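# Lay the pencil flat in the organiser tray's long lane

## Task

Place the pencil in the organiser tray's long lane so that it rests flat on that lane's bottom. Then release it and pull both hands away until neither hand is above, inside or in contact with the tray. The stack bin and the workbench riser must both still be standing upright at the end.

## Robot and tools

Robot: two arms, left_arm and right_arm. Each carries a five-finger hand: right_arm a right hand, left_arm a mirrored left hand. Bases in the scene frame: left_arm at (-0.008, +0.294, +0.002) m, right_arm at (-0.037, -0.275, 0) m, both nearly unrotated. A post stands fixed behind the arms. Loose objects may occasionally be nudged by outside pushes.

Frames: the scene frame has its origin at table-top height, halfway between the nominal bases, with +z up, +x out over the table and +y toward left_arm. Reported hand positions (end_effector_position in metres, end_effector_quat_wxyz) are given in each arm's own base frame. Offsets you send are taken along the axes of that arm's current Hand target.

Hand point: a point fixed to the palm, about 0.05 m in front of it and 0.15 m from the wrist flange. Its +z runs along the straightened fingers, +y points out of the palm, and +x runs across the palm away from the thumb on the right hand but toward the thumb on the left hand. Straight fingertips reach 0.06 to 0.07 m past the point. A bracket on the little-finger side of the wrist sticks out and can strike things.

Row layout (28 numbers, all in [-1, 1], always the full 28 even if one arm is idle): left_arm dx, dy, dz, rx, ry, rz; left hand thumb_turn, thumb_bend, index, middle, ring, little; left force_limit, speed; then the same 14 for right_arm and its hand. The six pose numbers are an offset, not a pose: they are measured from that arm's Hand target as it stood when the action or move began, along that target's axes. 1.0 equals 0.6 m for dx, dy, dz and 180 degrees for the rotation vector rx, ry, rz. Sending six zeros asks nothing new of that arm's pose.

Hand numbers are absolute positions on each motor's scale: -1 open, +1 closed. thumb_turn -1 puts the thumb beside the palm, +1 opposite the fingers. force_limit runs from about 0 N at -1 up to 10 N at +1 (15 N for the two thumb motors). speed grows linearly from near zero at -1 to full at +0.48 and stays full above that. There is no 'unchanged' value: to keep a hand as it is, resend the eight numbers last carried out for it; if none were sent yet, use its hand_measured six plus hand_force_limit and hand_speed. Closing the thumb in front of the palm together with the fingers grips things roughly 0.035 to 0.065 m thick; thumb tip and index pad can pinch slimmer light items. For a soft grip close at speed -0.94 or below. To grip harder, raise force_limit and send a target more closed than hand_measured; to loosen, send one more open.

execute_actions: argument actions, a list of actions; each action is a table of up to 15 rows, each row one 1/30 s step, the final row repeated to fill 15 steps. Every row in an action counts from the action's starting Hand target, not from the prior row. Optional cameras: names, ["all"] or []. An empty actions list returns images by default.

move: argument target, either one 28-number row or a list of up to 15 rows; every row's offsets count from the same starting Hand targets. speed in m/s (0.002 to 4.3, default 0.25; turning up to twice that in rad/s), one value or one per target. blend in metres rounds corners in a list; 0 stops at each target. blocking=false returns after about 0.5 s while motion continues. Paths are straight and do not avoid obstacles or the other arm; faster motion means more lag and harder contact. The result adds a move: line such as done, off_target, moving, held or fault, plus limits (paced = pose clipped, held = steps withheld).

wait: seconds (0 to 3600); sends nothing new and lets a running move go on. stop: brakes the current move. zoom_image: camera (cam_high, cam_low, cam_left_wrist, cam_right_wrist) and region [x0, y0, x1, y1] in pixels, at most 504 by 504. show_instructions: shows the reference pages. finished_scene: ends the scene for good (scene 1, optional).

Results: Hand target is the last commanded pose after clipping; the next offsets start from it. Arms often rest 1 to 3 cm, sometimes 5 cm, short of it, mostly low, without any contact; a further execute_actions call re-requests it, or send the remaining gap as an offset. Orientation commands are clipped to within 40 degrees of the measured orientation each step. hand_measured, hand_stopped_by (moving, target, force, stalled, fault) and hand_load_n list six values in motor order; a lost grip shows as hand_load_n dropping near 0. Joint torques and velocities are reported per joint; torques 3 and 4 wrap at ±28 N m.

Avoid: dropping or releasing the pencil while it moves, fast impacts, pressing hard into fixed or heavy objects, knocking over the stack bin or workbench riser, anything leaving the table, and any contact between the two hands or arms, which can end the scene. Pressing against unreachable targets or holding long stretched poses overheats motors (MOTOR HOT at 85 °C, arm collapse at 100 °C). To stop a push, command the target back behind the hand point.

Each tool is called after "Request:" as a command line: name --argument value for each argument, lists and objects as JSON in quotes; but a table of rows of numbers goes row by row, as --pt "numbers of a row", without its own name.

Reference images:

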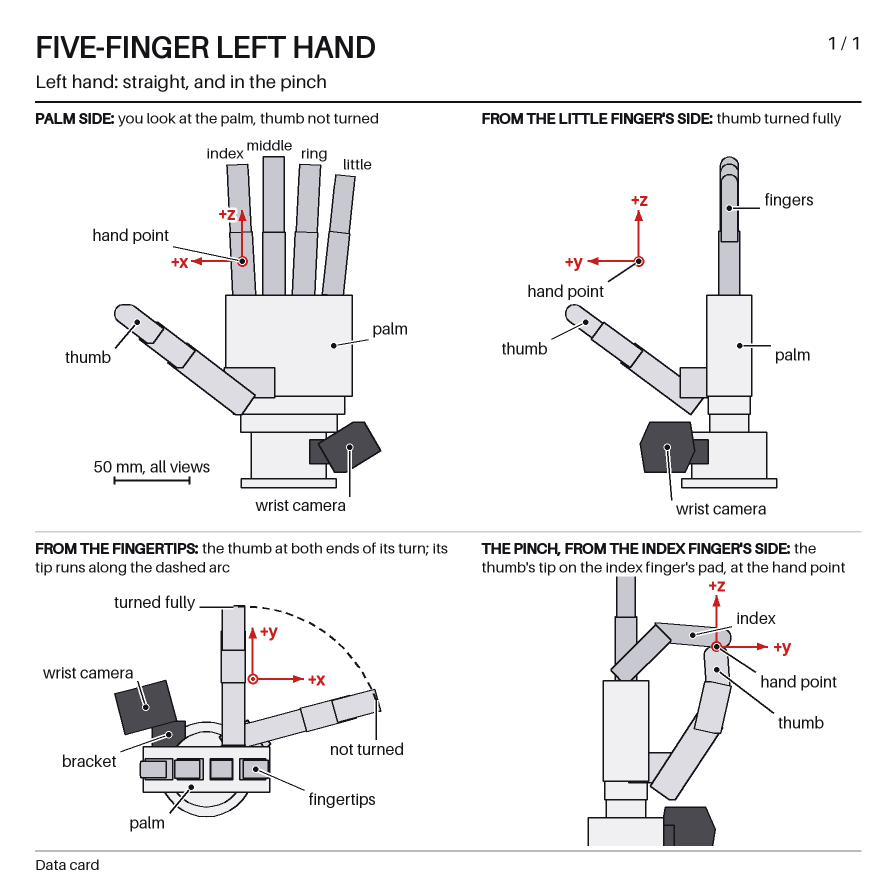

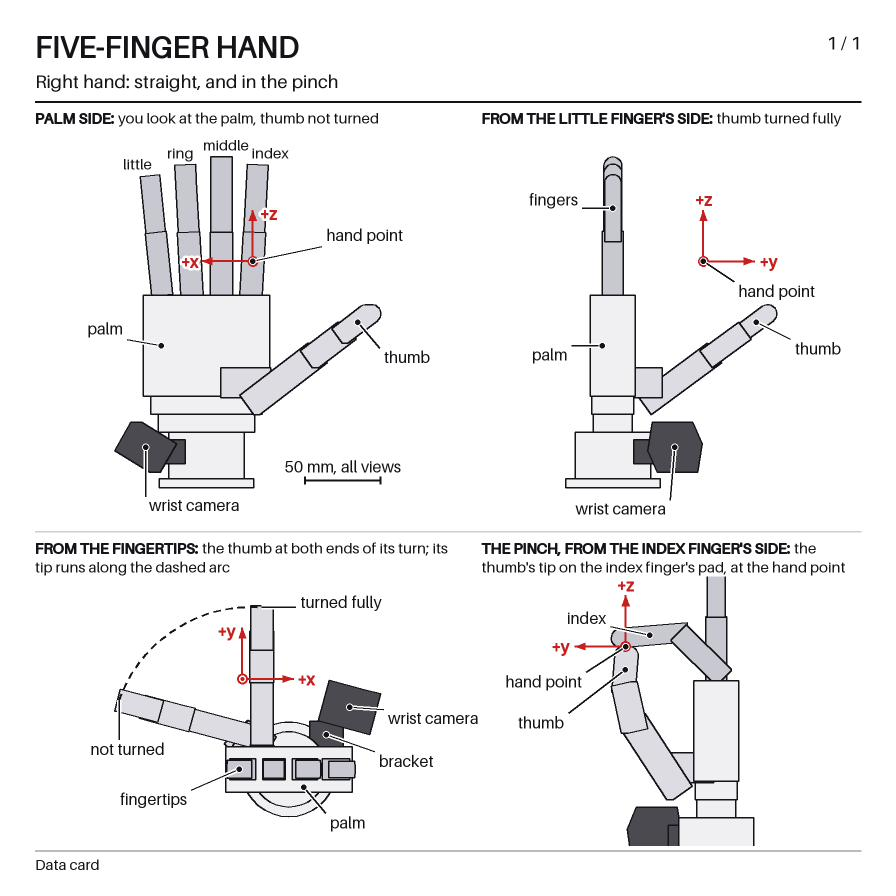

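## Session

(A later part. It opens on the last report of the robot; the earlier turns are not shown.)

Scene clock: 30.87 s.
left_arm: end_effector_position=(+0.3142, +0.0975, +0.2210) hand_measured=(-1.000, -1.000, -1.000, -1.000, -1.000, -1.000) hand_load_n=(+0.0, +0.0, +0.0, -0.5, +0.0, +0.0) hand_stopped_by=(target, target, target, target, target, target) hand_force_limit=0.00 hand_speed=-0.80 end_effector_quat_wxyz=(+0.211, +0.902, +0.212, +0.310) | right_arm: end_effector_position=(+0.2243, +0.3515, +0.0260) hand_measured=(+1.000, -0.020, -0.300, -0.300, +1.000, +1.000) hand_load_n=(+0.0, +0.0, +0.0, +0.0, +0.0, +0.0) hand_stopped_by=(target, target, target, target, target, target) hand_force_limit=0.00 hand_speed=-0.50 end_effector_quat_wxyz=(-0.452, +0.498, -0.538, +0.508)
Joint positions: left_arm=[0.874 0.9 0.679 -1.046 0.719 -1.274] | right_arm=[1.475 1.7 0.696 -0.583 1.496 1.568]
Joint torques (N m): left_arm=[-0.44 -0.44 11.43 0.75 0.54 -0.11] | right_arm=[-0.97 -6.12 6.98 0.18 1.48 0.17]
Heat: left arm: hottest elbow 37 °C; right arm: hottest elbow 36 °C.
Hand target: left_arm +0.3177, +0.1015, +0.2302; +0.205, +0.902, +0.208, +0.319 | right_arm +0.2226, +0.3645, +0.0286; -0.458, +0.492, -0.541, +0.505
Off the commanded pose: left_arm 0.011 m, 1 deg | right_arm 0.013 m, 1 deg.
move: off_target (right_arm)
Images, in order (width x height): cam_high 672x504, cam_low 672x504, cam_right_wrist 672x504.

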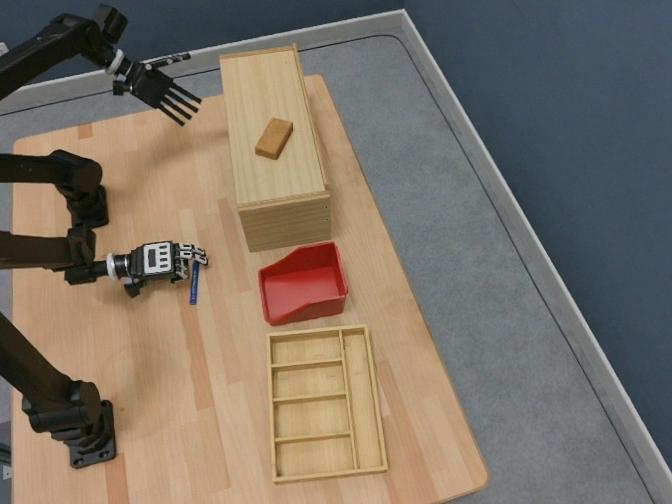

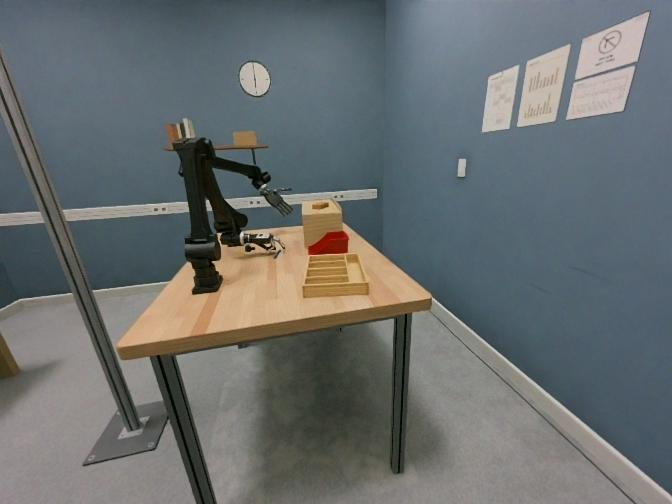

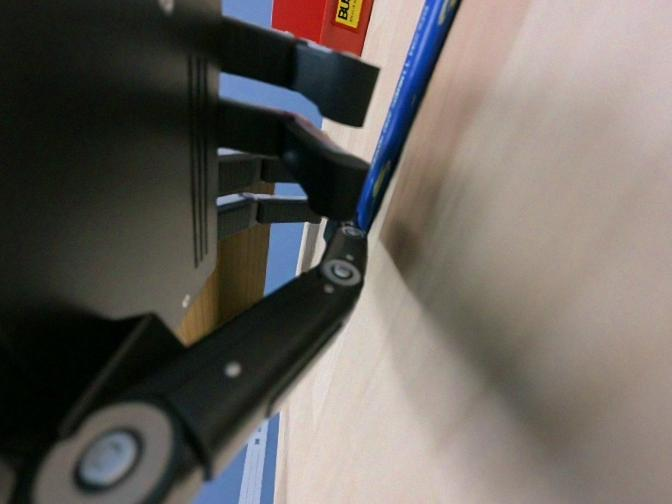

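Request:
move --target '[0,0,0,0,0,0,-1,-1,-1,-1,-1,-1,0,-0.8,0.1167,-0.003,-0.0032,0,0.0222,0.0015,1,-0.02,-0.3,-0.3,1,1,0,-0.5]' --cameras '["cam_high","cam_right_wrist","cam_low"]' --speed 0.08

Request:
zoom_image --camera "cam_high" --region '[160, 240, 230, 320]'

Request:
zoom_image --camera "cam_low" --region '[250, 220, 300, 270]'

Scene clock: 34.17 s.
left_arm: end_effector_position=(+0.3142, +0.0975, +0.2210) hand_measured=(-1.000, -1.000, -1.000, -1.000, -1.000, -1.000) hand_load_n=(+0.0, +0.0, +0.0, +0.0, +0.0, +0.0) hand_stopped_by=(target, target, target, target, target, target) hand_force_limit=0.00 hand_speed=-0.80 end_effector_quat_wxyz=(+0.211, +0.902, +0.212, +0.310) | right_arm: end_effector_position=(+0.2162, +0.2837, +0.0288) hand_measured=(+1.000, -0.020, -0.300, -0.300, +1.000, +1.000) hand_load_n=(+0.0, +0.5, +0.0, +0.0, +0.0, +0.0) hand_stopped_by=(target, target, target, target, target, target) hand_force_limit=0.00 hand_speed=-0.50 end_effector_quat_wxyz=(+0.438, -0.491, +0.553, -0.511)
Joint positions: left_arm=[0.874 0.9 0.679 -1.046 0.719 -1.274] | right_arm=[1.479 1.647 0.61 -0.979 1.467 2]
Joint torques (N m): left_arm=[-0.5 -0.44 11.45 0.76 0.55 -0.11] | right_arm=[-1.08 -4.72 5.98 -0.31 1.14 0.15]
Heat: left arm: hottest elbow 37 °C; right arm: hottest elbow 36 °C.
Hand target: left_arm +0.3177, +0.1015, +0.2302; +0.205, +0.902, +0.208, +0.319 | right_arm +0.2142, +0.2949, +0.0306; +0.440, -0.473, +0.558, -0.521
Off the commanded pose: left_arm 0.011 m, 1 deg | right_arm 0.012 m, 2 deg.
joint sent to its limit (right arm) — joint 6 (wrist roll), upper limit. The joint targets still meet the commanded pose.
move: off_target (right_arm)
Images, in order (width x height): cam_high 672x504, cam_low 672x504, cam_right_wrist 672x504.

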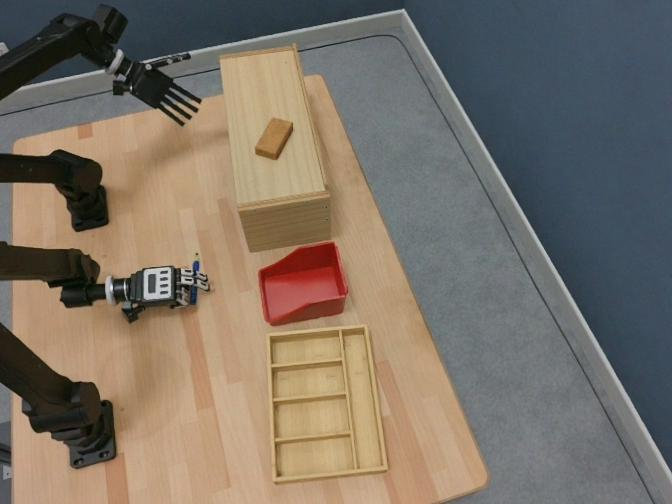

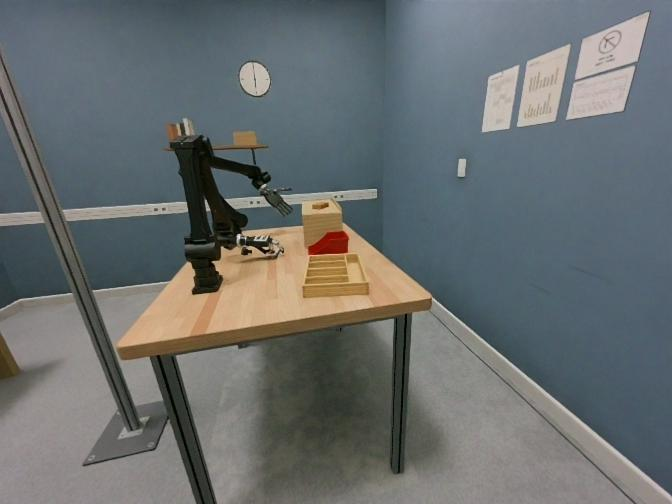

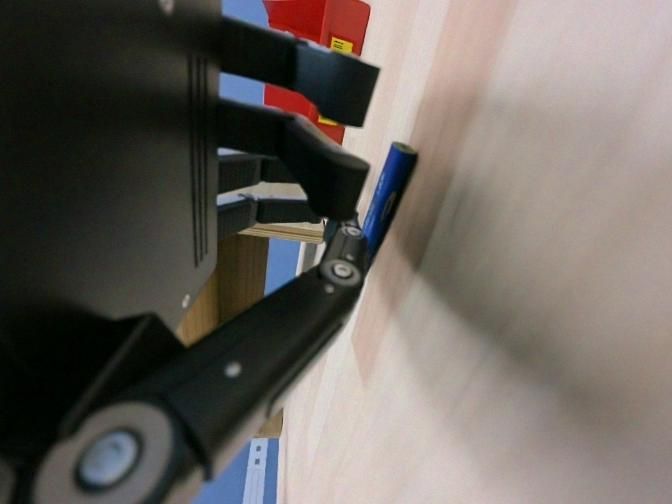

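Scaled by 6.300.

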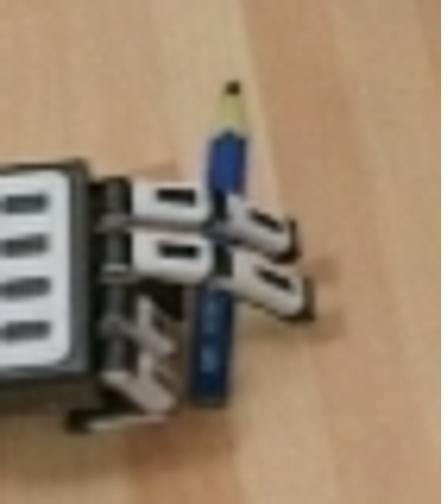

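Scaled by 10.080.

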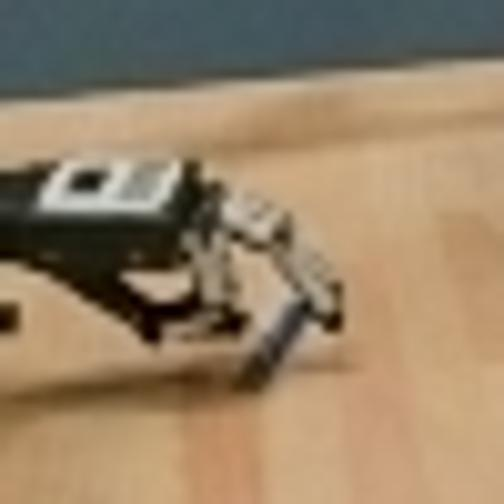

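Request:
move --target '[0,0,0,0,0,0,-1,-1,-1,-1,-1,-1,0,-0.8,0.0025,0.0285,-0.0128,0,0,0,1,-0.02,-0.3,-0.3,1,1,0,-0.5]' --cameras '["cam_high","cam_right_wrist","cam_low"]' --speed 0.03

Request:
zoom_image --camera "cam_high" --region '[160, 240, 230, 320]'

Request:
zoom_image --camera "cam_low" --region '[250, 220, 300, 270]'

Request:
zoom_image --camera "cam_right_wrist" --region '[260, 100, 480, 320]'

Scene clock: 35.93 s.
left_arm: end_effector_position=(+0.3142, +0.0975, +0.2210) hand_measured=(-1.000, -1.000, -1.000, -1.000, -1.000, -1.000) hand_load_n=(+0.5, +0.0, +0.0, +0.0, +0.0, +0.0) hand_stopped_by=(target, target, target, target, target, target) hand_force_limit=0.00 hand_speed=-0.80 end_effector_quat_wxyz=(+0.211, +0.902, +0.212, +0.310) | right_arm: end_effector_position=(+0.2078, +0.2881, +0.0158) hand_measured=(+1.000, -0.020, -0.300, -0.300, +1.000, +1.000) hand_load_n=(+0.0, +0.0, +0.0, +0.0, +0.0, +0.0) hand_stopped_by=(target, target, target, target, target, target) hand_force_limit=0.00 hand_speed=-0.50 end_effector_quat_wxyz=(+0.437, -0.501, +0.550, -0.505)
Joint positions: left_arm=[0.874 0.9 0.679 -1.046 0.719 -1.274] | right_arm=[1.504 1.682 0.61 -0.951 1.45 2.001]
Joint torques (N m): left_arm=[-0.44 -0.5 11.47 0.76 0.54 -0.1] | right_arm=[-1.03 -4.89 4.31 0.44 1.15 0.16]
Heat: left arm: hottest elbow 37 °C; right arm: hottest elbow 36 °C.
Hand target: left_arm +0.3177, +0.1015, +0.2302; +0.205, +0.902, +0.208, +0.319 | right_arm +0.2052, +0.2949, +0.0140; +0.440, -0.473, +0.558, -0.521
Off the commanded pose: left_arm 0.011 m, 1 deg | right_arm 0.007 m, 4 deg.
joint sent to its limit (right arm) — joint 6 (wrist roll), upper limit. The joint targets are off in orientation, not in position.
move: off_target (right_arm)
Images, in order (width x height): cam_high 672x504, cam_low 672x504, cam_right_wrist 672x504.

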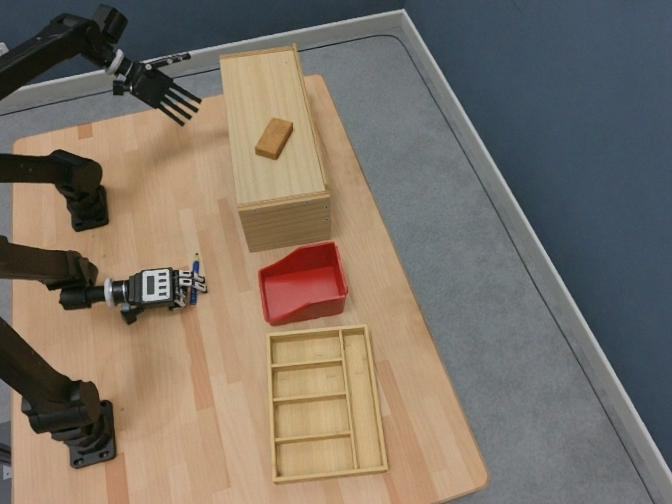

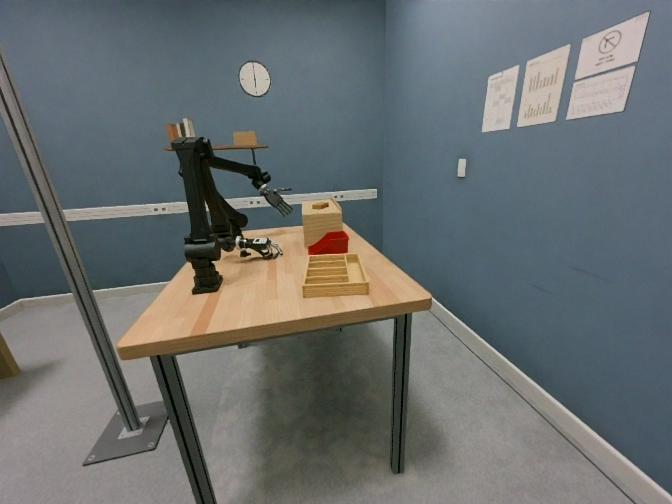

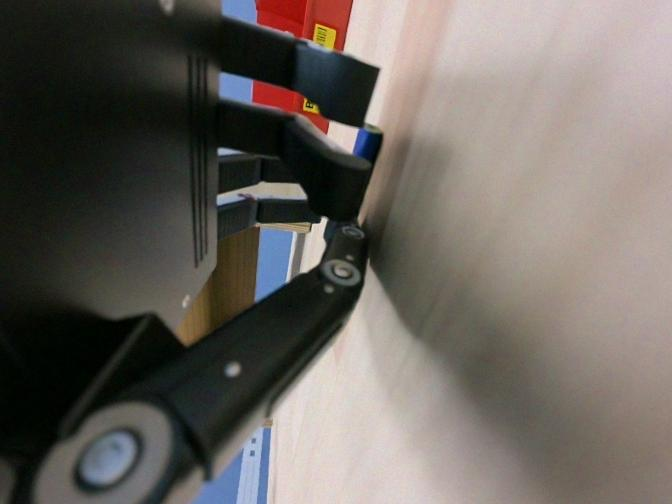

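Scaled by 6.300.

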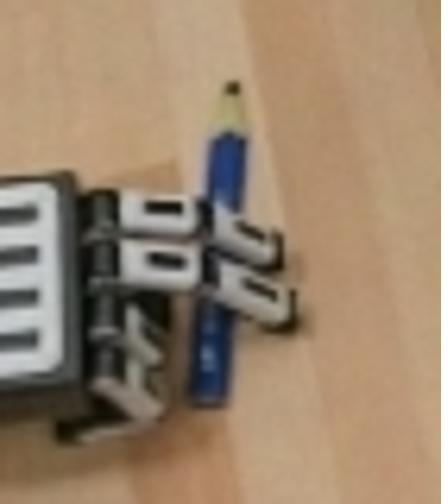

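Scaled by 10.080.

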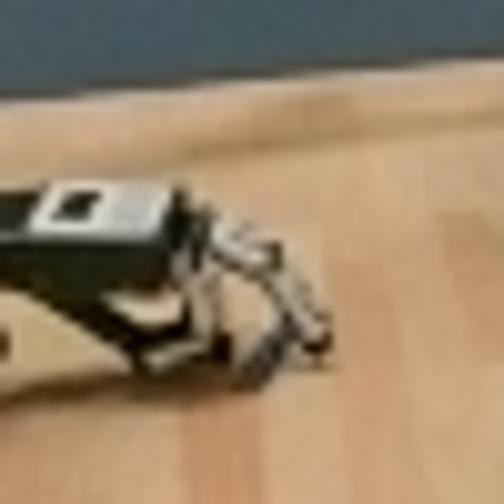

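Scaled by 2.291.

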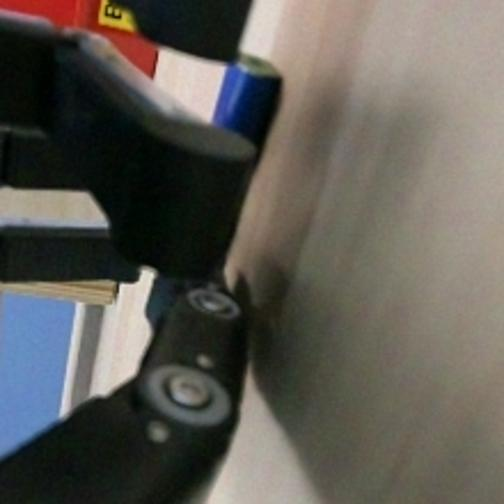

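Request:
move --target '[0,0,0,0,0,0,-1,-1,-1,-1,-1,-1,0,-0.8,0,0.0113,0.0008,0,-0.0111,-0.0008,1,-0.02,-0.3,-0.3,1,1,0,-0.5]' --cameras '["cam_high","cam_right_wrist","cam_low"]' --speed 0.02

Request:
zoom_image --camera "cam_low" --region '[250, 220, 300, 270]'

Request:
zoom_image --camera "cam_right_wrist" --region '[260, 100, 480, 320]'

Scene clock: 37.70 s.
left_arm: end_effector_position=(+0.3142, +0.0975, +0.2210) hand_measured=(-1.000, -1.000, -1.000, -1.000, -1.000, -1.000) hand_load_n=(+0.0, -0.5, +0.0, +0.0, +0.0, +0.0) hand_stopped_by=(target, target, target, target, target, target) hand_force_limit=0.00 hand_speed=-0.80 end_effector_quat_wxyz=(+0.211, +0.902, +0.212, +0.310) | right_arm: end_effector_position=(+0.2080, +0.2923, +0.0102) hand_measured=(+1.000, -0.020, -0.300, -0.300, +1.000, +1.000) hand_load_n=(-0.5, +0.0, +0.0, -0.5, +0.0, +0.5) hand_stopped_by=(target, target, target, target, target, target) hand_force_limit=0.00 hand_speed=-0.50 end_effector_quat_wxyz=(+0.446, -0.498, +0.547, -0.504)
Joint positions: left_arm=[0.874 0.9 0.679 -1.046 0.719 -1.274] | right_arm=[1.508 1.71 0.61 -0.913 1.466 2.001]
Joint torques (N m): left_arm=[-0.5 -0.32 11.41 0.77 0.54 -0.11] | right_arm=[-0.97 -5.01 3.34 0.4 1.31 0.16]
Heat: left arm: hottest elbow 37 °C; right arm: hottest elbow 36 °C.
Hand target: left_arm +0.3177, +0.1015, +0.2302; +0.205, +0.902, +0.208, +0.319 | right_arm +0.2052, +0.2948, +0.0072; +0.449, -0.483, +0.550, -0.513
Off the commanded pose: left_arm 0.011 m, 1 deg | right_arm 0.005 m, 2 deg.
joint sent to its limit (right arm) — joint 6 (wrist roll), upper limit. The joint targets still meet the commanded pose.
move: done
Images, in order (width x height): cam_high 672x504, cam_low 672x504, cam_right_wrist 672x504.

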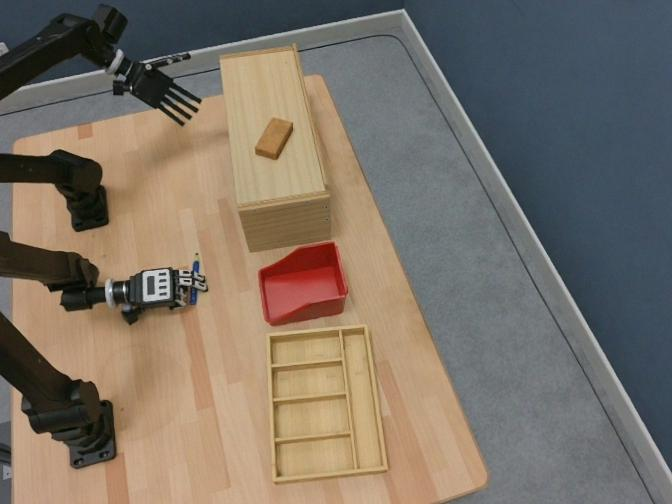

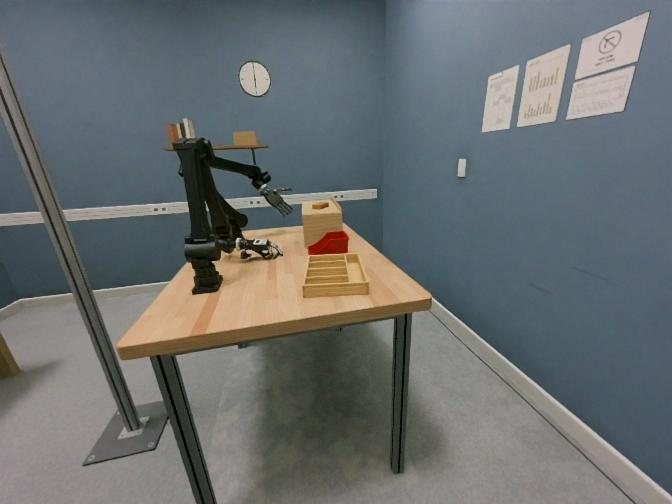

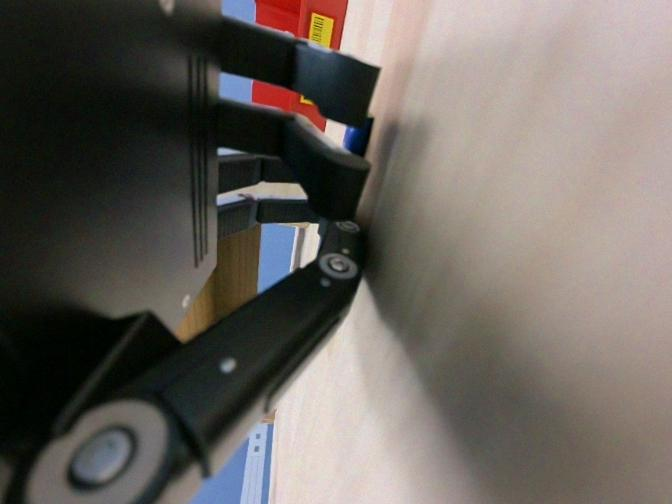

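Scaled by 10.080.

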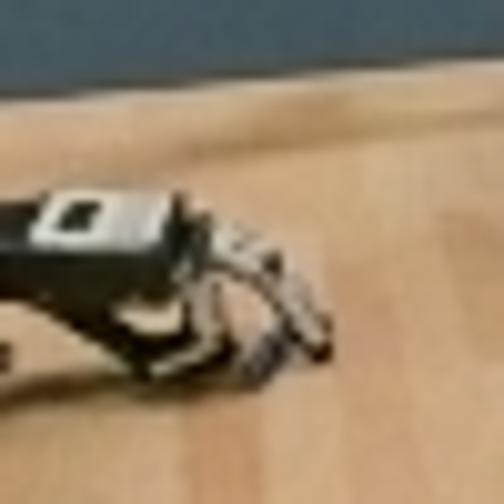

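Scaled by 2.291.

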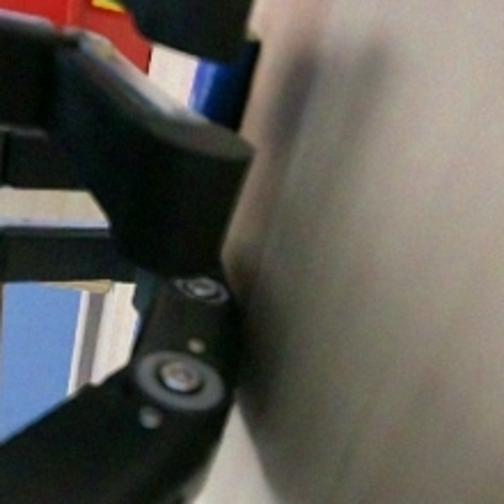

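Request:
move --target '[0,0,0,0,0,0,-1,-1,-1,-1,-1,-1,0,-0.8,0,0.0055,0.0004,0,0,0,1,-0.02,-0.3,-0.3,1,1,0,-0.5]' --cameras '[]' --speed 0.02

Scene clock: 39.07 s.
left_arm: end_effector_position=(+0.3142, +0.0975, +0.2210) hand_measured=(-1.000, -1.000, -1.000, -1.000, -1.000, -1.000) hand_load_n=(+0.0, -0.5, +0.0, +0.0, +0.0, +0.0) hand_stopped_by=(target, target, target, target, target, target) hand_force_limit=0.00 hand_speed=-0.80 end_effector_quat_wxyz=(+0.211, +0.902, +0.212, +0.310) | right_arm: end_effector_position=(+0.2086, +0.2935, +0.0098) hand_measured=(+1.000, -0.020, -0.300, -0.300, +1.000, +1.000) hand_load_n=(-1.0, -1.5, +0.0, +0.0, +0.0, +0.0) hand_stopped_by=(target, target, target, target, target, target) hand_force_limit=0.00 hand_speed=-0.50 end_effector_quat_wxyz=(+0.449, -0.496, +0.546, -0.504)
Joint positions: left_arm=[0.874 0.9 0.679 -1.046 0.719 -1.274] | right_arm=[1.508 1.716 0.61 -0.903 1.473 2.001]
Joint torques (N m): left_arm=[-0.38 -0.26 11.45 0.77 0.54 -0.1] | right_arm=[-0.97 -4.6 3.22 0.65 0.99 0.16]
Heat: left arm: hottest elbow 37 °C; right arm: hottest elbow 36 °C.
Hand target: left_arm +0.3177, +0.1015, +0.2302; +0.205, +0.902, +0.208, +0.319 | right_arm +0.2052, +0.2949, +0.0040; +0.449, -0.483, +0.550, -0.513
Off the commanded pose: left_arm 0.011 m, 1 deg | right_arm 0.007 m, 2 deg.
joint sent to its limit (right arm) — joint 6 (wrist roll), upper limit. The joint targets still meet the commanded pose.
move: done

Request:
move --target '[0,0,0,0,0,0,-1,-1,-1,-1,-1,-1,0,-0.8,0,-0.0035,0,0,0,0,1,-0.02,0.25,0.25,1,1,-0.2,-0.88]' --cameras '["cam_high","cam_right_wrist","cam_low"]' --speed 0.02

Request:
zoom_image --camera "cam_low" --region '[250, 220, 300, 270]'

Request:
zoom_image --camera "cam_high" --region '[160, 240, 230, 320]'

Scene clock: 40.63 s.
left_arm: end_effector_position=(+0.3142, +0.0975, +0.2210) hand_measured=(-1.000, -1.000, -1.000, -1.000, -1.000, -1.000) hand_load_n=(+0.0, -0.5, +0.0, +0.0, +0.0, +0.0) hand_stopped_by=(target, target, target, target, target, target) hand_force_limit=0.00 hand_speed=-0.80 end_effector_quat_wxyz=(+0.211, +0.902, +0.212, +0.310) | right_arm: end_effector_position=(+0.2093, +0.2945, +0.0117) hand_measured=(+1.000, -0.020, +0.022, -0.168, +1.000, +1.000) hand_load_n=(-0.5, +1.0, +4.5, +2.0, +0.0, +0.5) hand_stopped_by=(target, target, force, force, target, target) hand_force_limit=-0.20 hand_speed=-0.88 end_effector_quat_wxyz=(+0.453, -0.495, +0.542, -0.505)
Joint positions: left_arm=[0.874 0.9 0.679 -1.046 0.719 -1.274] | right_arm=[1.508 1.716 0.61 -0.903 1.484 2.001]
Joint torques (N m): left_arm=[-0.62 -0.32 11.41 0.69 0.55 -0.1] | right_arm=[-1.03 -5.19 3.26 0.35 0.5 0.15]
Heat: left arm: hottest elbow 38 °C; right arm: hottest elbow 36 °C.
Hand target: left_arm +0.3177, +0.1015, +0.2302; +0.205, +0.902, +0.208, +0.319 | right_arm +0.2053, +0.2949, +0.0061; +0.449, -0.483, +0.550, -0.513
Off the commanded pose: left_arm 0.011 m, 1 deg | right_arm 0.007 m, 2 deg.
joint sent to its limit (right arm) — joint 6 (wrist roll), upper limit. The joint targets still meet the commanded pose.
move: done
Images, in order (width x height): cam_high 672x504, cam_low 672x504, cam_right_wrist 672x504.

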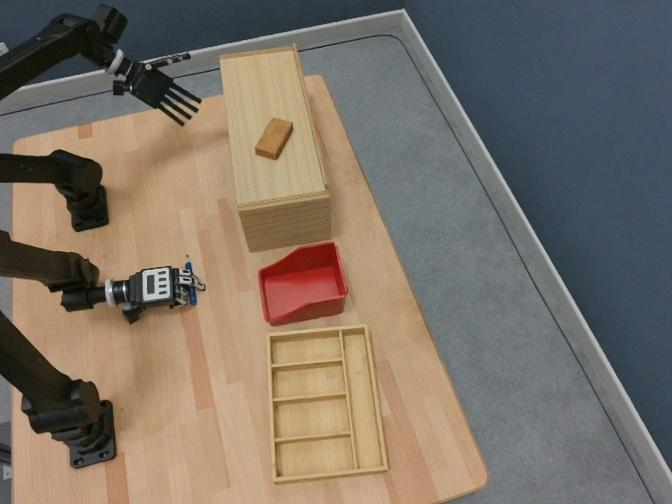

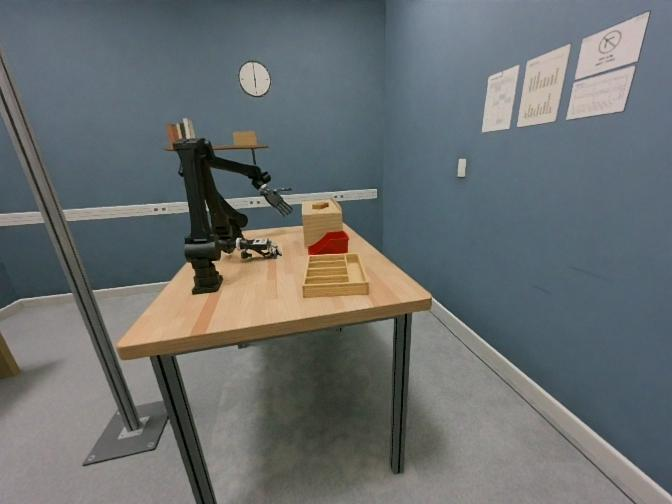

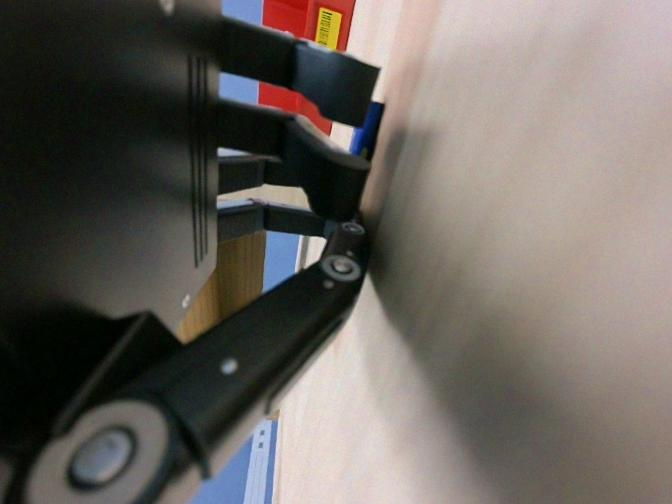

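Scaled by 10.080.

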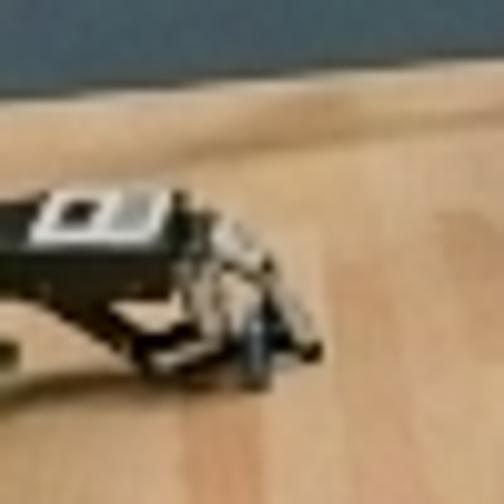

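Scaled by 6.300.

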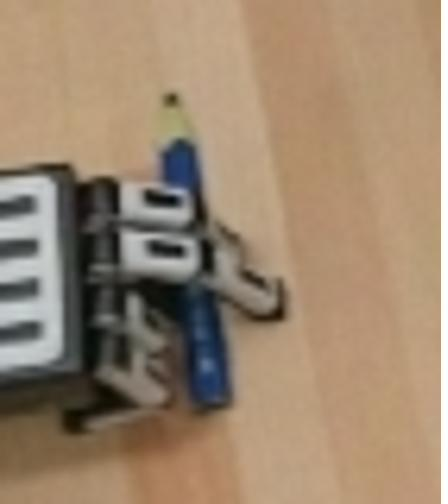

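Request:
move --target '[0,0,0,0,0,0,-1,-1,-1,-1,-1,-1,0,-0.8,0,0,0,0,0,0,1,-0.02,0.25,0.24,1,1,0.0,-0.9]' --cameras '[]' --speed 0.02

Scene clock: 41.47 s.
left_arm: end_effector_position=(+0.3142, +0.0975, +0.2210) hand_measured=(-1.000, -1.000, -1.000, -1.000, -1.000, -1.000) hand_load_n=(+0.0, +0.0, +0.0, +0.0, +0.0, +0.0) hand_stopped_by=(target, target, target, target, target, target) hand_force_limit=0.00 hand_speed=-0.80 end_effector_quat_wxyz=(+0.211, +0.902, +0.212, +0.310) | right_arm: end_effector_position=(+0.2096, +0.2949, +0.0127) hand_measured=(+1.000, -0.020, +0.022, -0.114, +1.000, +1.000) hand_load_n=(-0.5, +1.0, +3.5, +4.0, +0.5, -0.5) hand_stopped_by=(target, target, force, force, target, target) hand_force_limit=0.00 hand_speed=-0.90 end_effector_quat_wxyz=(+0.455, -0.494, +0.541, -0.506)
Joint positions: left_arm=[0.874 0.9 0.679 -1.046 0.719 -1.274] | right_arm=[1.508 1.716 0.61 -0.903 1.49 2.001]
Joint torques (N m): left_arm=[-0.38 -0.38 11.47 0.75 0.53 -0.1] | right_arm=[-0.97 -5.13 3.25 0.38 0.27 0.15]
Heat: left arm: hottest elbow 38 °C; right arm: hottest elbow 36 °C.
Hand target: left_arm +0.3177, +0.1015, +0.2302; +0.205, +0.902, +0.208, +0.319 | right_arm +0.2053, +0.2949, +0.0061; +0.449, -0.483, +0.550, -0.513
Off the commanded pose: left_arm 0.011 m, 1 deg | right_arm 0.008 m, 2 deg.
joint sent to its limit (right arm) — joint 6 (wrist roll), upper limit. The joint targets still meet the commanded pose.
move: done

Request:
move --target '[0,0,0,0,0,0,-1,-1,-1,-1,-1,-1,0,-0.8,0,-0.0748,-0.0053,0,0,0,1,-0.02,0.25,0.24,1,1,0.0,-0.9]' --cameras '["cam_high","cam_right_wrist","cam_low"]' --speed 0.05

Request:
zoom_image --camera "cam_low" --region '[250, 220, 300, 270]'

Request:
zoom_image --camera "cam_high" --region '[160, 230, 230, 310]'

Scene clock: 43.23 s.
left_arm: end_effector_position=(+0.3142, +0.0975, +0.2210) hand_measured=(-1.000, -1.000, -1.000, -1.000, -1.000, -1.000) hand_load_n=(+0.0, +0.0, +0.0, +0.0, +0.0, +0.0) hand_stopped_by=(target, target, target, target, target, target) hand_force_limit=0.00 hand_speed=-0.80 end_effector_quat_wxyz=(+0.211, +0.902, +0.212, +0.310) | right_arm: end_effector_position=(+0.2079, +0.2855, +0.0435) hand_measured=(+1.000, -0.020, +0.022, -0.114, +1.000, +1.000) hand_load_n=(-0.5, +1.0, +3.5, +0.0, +0.0, +0.0) hand_stopped_by=(target, target, force, force, target, target) hand_force_limit=0.00 hand_speed=-0.90 end_effector_quat_wxyz=(-0.443, +0.501, -0.542, +0.508)
Joint positions: left_arm=[0.874 0.9 0.679 -1.046 0.719 -1.274] | right_arm=[1.508 1.599 0.61 -1.043 1.47 2.005]
Joint torques (N m): left_arm=[-0.44 -0.26 11.43 0.76 0.54 -0.1] | right_arm=[-1.03 -6.42 5.7 -0.35 1.15 0.12]
Heat: left arm: hottest elbow 38 °C; right arm: hottest elbow 36 °C.
Hand target: left_arm +0.3177, +0.1015, +0.2302; +0.205, +0.902, +0.208, +0.319 | right_arm +0.2053, +0.2949, +0.0510; -0.449, +0.483, -0.550, +0.513
Off the commanded pose: left_arm 0.011 m, 1 deg | right_arm 0.012 m, 2 deg.
joint sent to its limit (right arm) — joint 6 (wrist roll), upper limit. The joint targets still meet the commanded pose.
move: off_target (right_arm)
Images, in order (width x height): cam_high 672x504, cam_low 672x504, cam_right_wrist 672x504.

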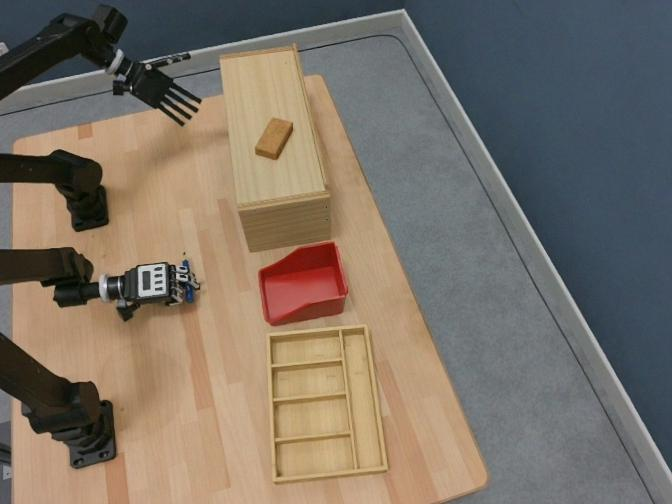

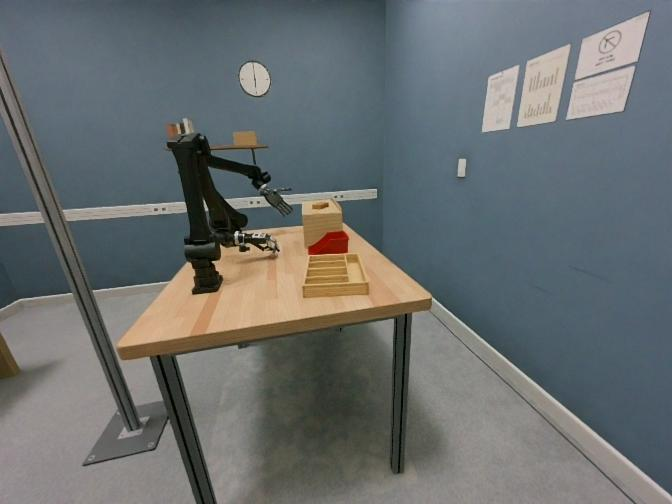

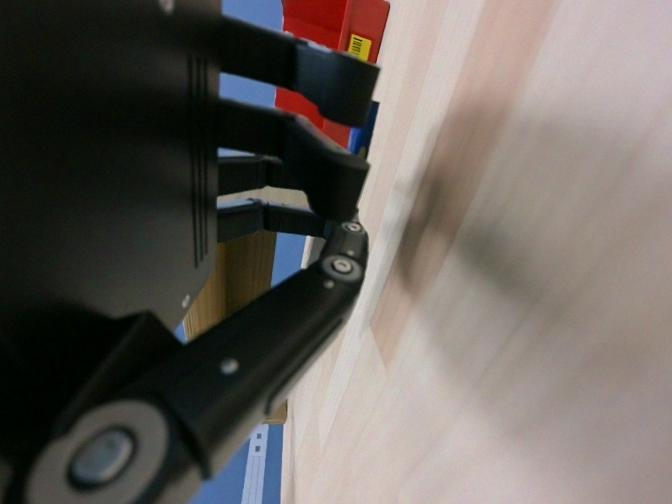

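Scaled by 10.080.

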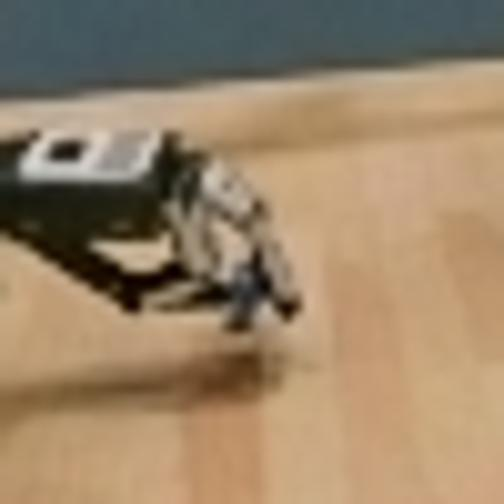

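Scaled by 6.300.

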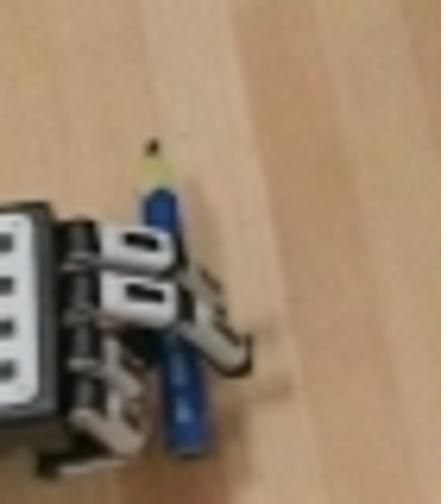

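Request:
move --target '[0,0,0,0,0,0,-1,-1,-1,-1,-1,-1,0,-0.8,0,0,0,0,0,0,1,-0.02,0.25,0.22,1,1,-0.3,-0.92]' --cameras '["cam_high","cam_right_wrist"]' --speed 0.02

Request:
zoom_image --camera "cam_high" --region '[160, 230, 230, 310]'

Scene clock: 44.30 s.
left_arm: end_effector_position=(+0.3142, +0.0975, +0.2210) hand_measured=(-1.000, -1.000, -1.000, -1.000, -1.000, -1.000) hand_load_n=(+0.0, +0.0, +0.0, +0.0, +0.0, +0.0) hand_stopped_by=(target, target, target, target, target, target) hand_force_limit=0.00 hand_speed=-0.80 end_effector_quat_wxyz=(+0.211, +0.902, +0.212, +0.310) | right_arm: end_effector_position=(+0.2078, +0.2854, +0.0435) hand_measured=(+1.000, -0.020, +0.020, +0.012, +1.000, +1.000) hand_load_n=(+0.0, +3.5, +4.5, +4.5, +0.0, +0.0) hand_stopped_by=(target, target, force, force, target, target) hand_force_limit=-0.30 hand_speed=-0.92 end_effector_quat_wxyz=(-0.443, +0.501, -0.543, +0.508)
Joint positions: left_arm=[0.874 0.9 0.679 -1.046 0.719 -1.274] | right_arm=[1.508 1.599 0.61 -1.043 1.469 2.005]
Joint torques (N m): left_arm=[-0.67 -0.38 11.45 0.69 0.55 -0.1] | right_arm=[-1.03 -6.42 5.7 -0.32 1.15 0.12]
Heat: left arm: hottest elbow 38 °C; right arm: hottest elbow 36 °C.
Hand target: left_arm +0.3177, +0.1015, +0.2302; +0.205, +0.902, +0.208, +0.319 | right_arm +0.2053, +0.2949, +0.0510; -0.449, +0.483, -0.550, +0.513
Off the commanded pose: left_arm 0.011 m, 1 deg | right_arm 0.012 m, 2 deg.
joint sent to its limit (right arm) — joint 6 (wrist roll), upper limit. The joint targets still meet the commanded pose.
move: done

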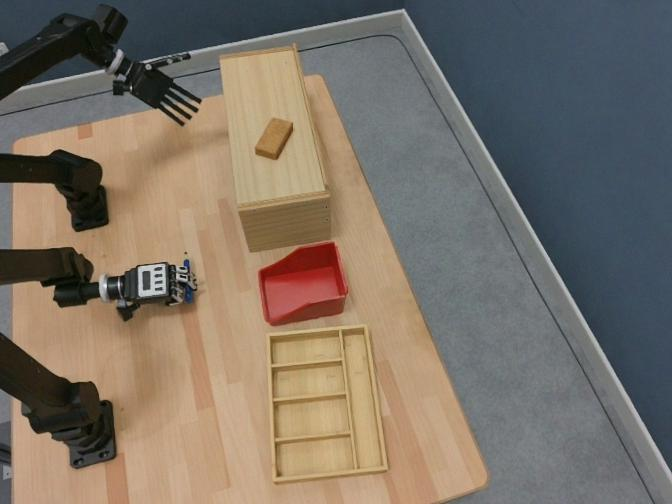

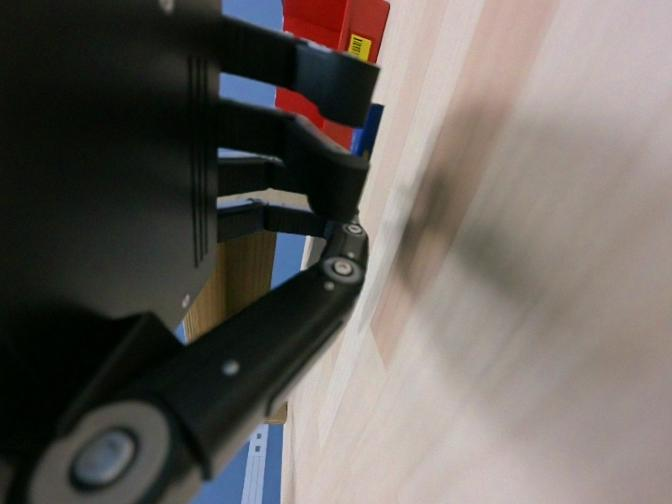

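Scaled by 6.300.

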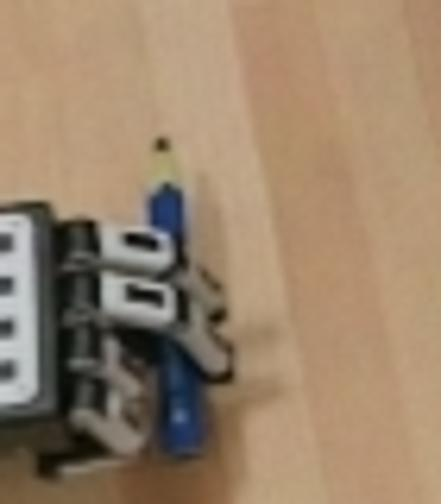

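Request:
move --pt "0 0 0 0 0 0 -1 -1 -1 -1 -1 -1 0 -0.8 0.033 -0.15 -0.0063 0 0 0 1 -0.02 0.25 0.22 1 1 -0.3 -0.92" --pt "0 0 0 0 0 0 -1 -1 -1 -1 -1 -1 0 -0.8 0.2923 -0.2805 0.1873 -0.1 -0.0058 -0.0024 1 -0.02 0.25 0.22 1 1 -0.3 -0.92" --pt "0 0 0 0 0 0 -1 -1 -1 -1 -1 -1 0 -0.8 0.4327 -0.2877 0.526 -0.2274 -0.0131 -0.0055 1 -0.02 0.25 0.22 1 1 -0.3 -0.92" --cameras '["all"]' --speed 0.15 --blend 0.04

Request:
zoom_image --camera "cam_high" --region '[230, 300, 400, 490]'

Scene clock: 50.87 s.
left_arm: end_effector_position=(+0.3142, +0.0975, +0.2210) hand_measured=(-1.000, -1.000, -1.000, -1.000, -1.000, -1.000) hand_load_n=(+0.0, +0.0, -0.5, +0.0, +0.0, +0.0) hand_stopped_by=(target, target, target, target, target, target) hand_force_limit=0.00 hand_speed=-0.80 end_effector_quat_wxyz=(+0.211, +0.902, +0.212, +0.310) | right_arm: end_effector_position=(+0.4799, -0.0020, +0.1778) hand_measured=(+1.000, -0.020, +0.020, +0.012, +1.000, +1.000) hand_load_n=(+0.0, +3.5, +4.5, +4.5, +0.0, +0.0) hand_stopped_by=(target, target, force, force, target, target) hand_force_limit=-0.30 hand_speed=-0.92 end_effector_quat_wxyz=(+0.248, -0.625, +0.690, -0.269)
Joint positions: left_arm=[0.874 0.9 0.679 -1.046 0.719 -1.274] | right_arm=[-0.064 1.259 1.003 -0.567 0.017 0.027]
Joint torques (N m): left_arm=[-0.56 -0.38 11.44 0.8 0.54 -0.1] | right_arm=[-1.85 -6.01 14.31 1.25 -0.06 -0.11]
Heat: left arm: hottest elbow 38 °C; right arm: hottest elbow 36 °C.
Hand target: left_arm +0.3177, +0.1015, +0.2302; +0.205, +0.902, +0.208, +0.319 | right_arm +0.4957, -0.0049, +0.2011; +0.258, -0.624, +0.681, -0.282
Off the commanded pose: left_arm 0.011 m, 1 deg | right_arm 0.028 m, 2 deg.
move: off_target (right_arm)

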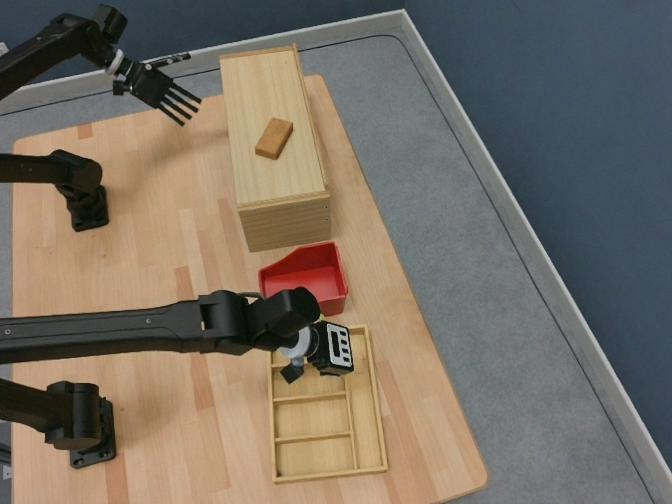

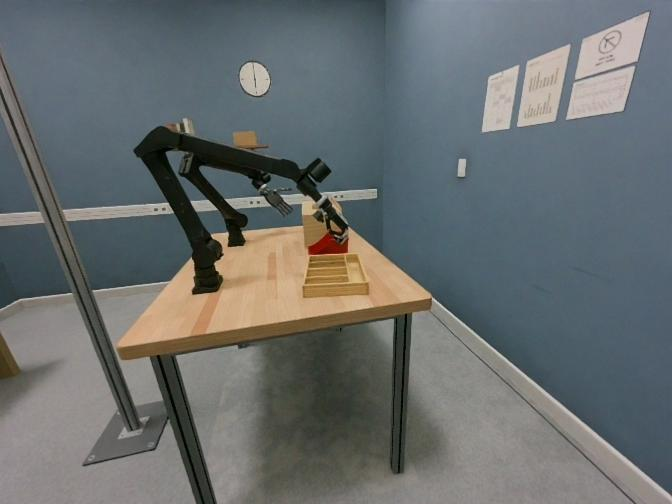

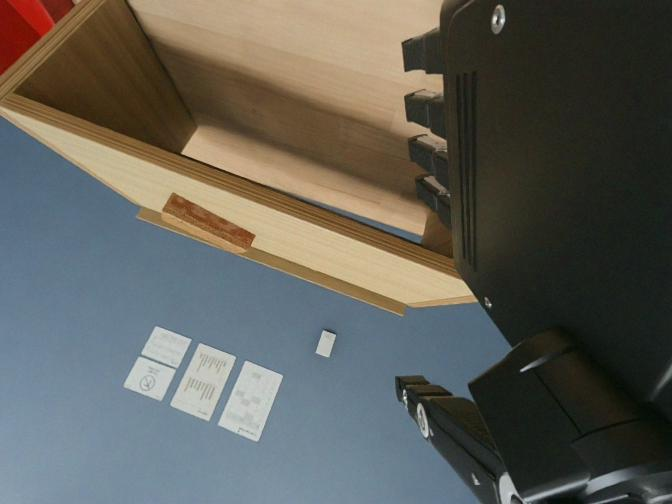

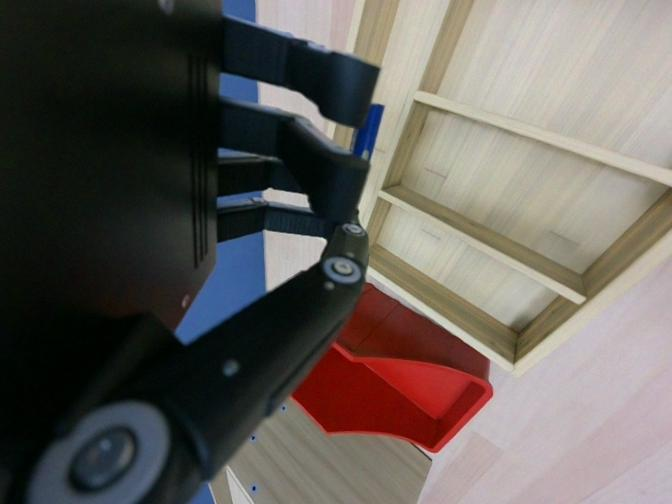

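Scaled by 2.653.

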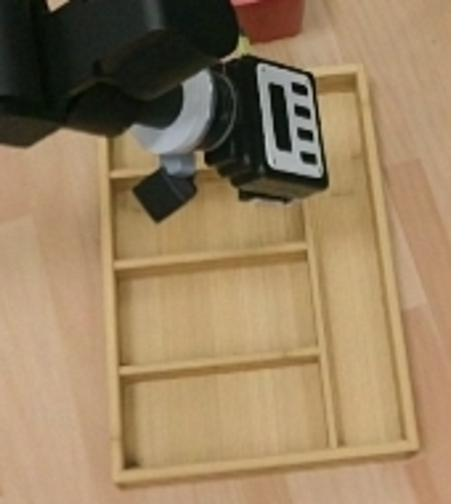

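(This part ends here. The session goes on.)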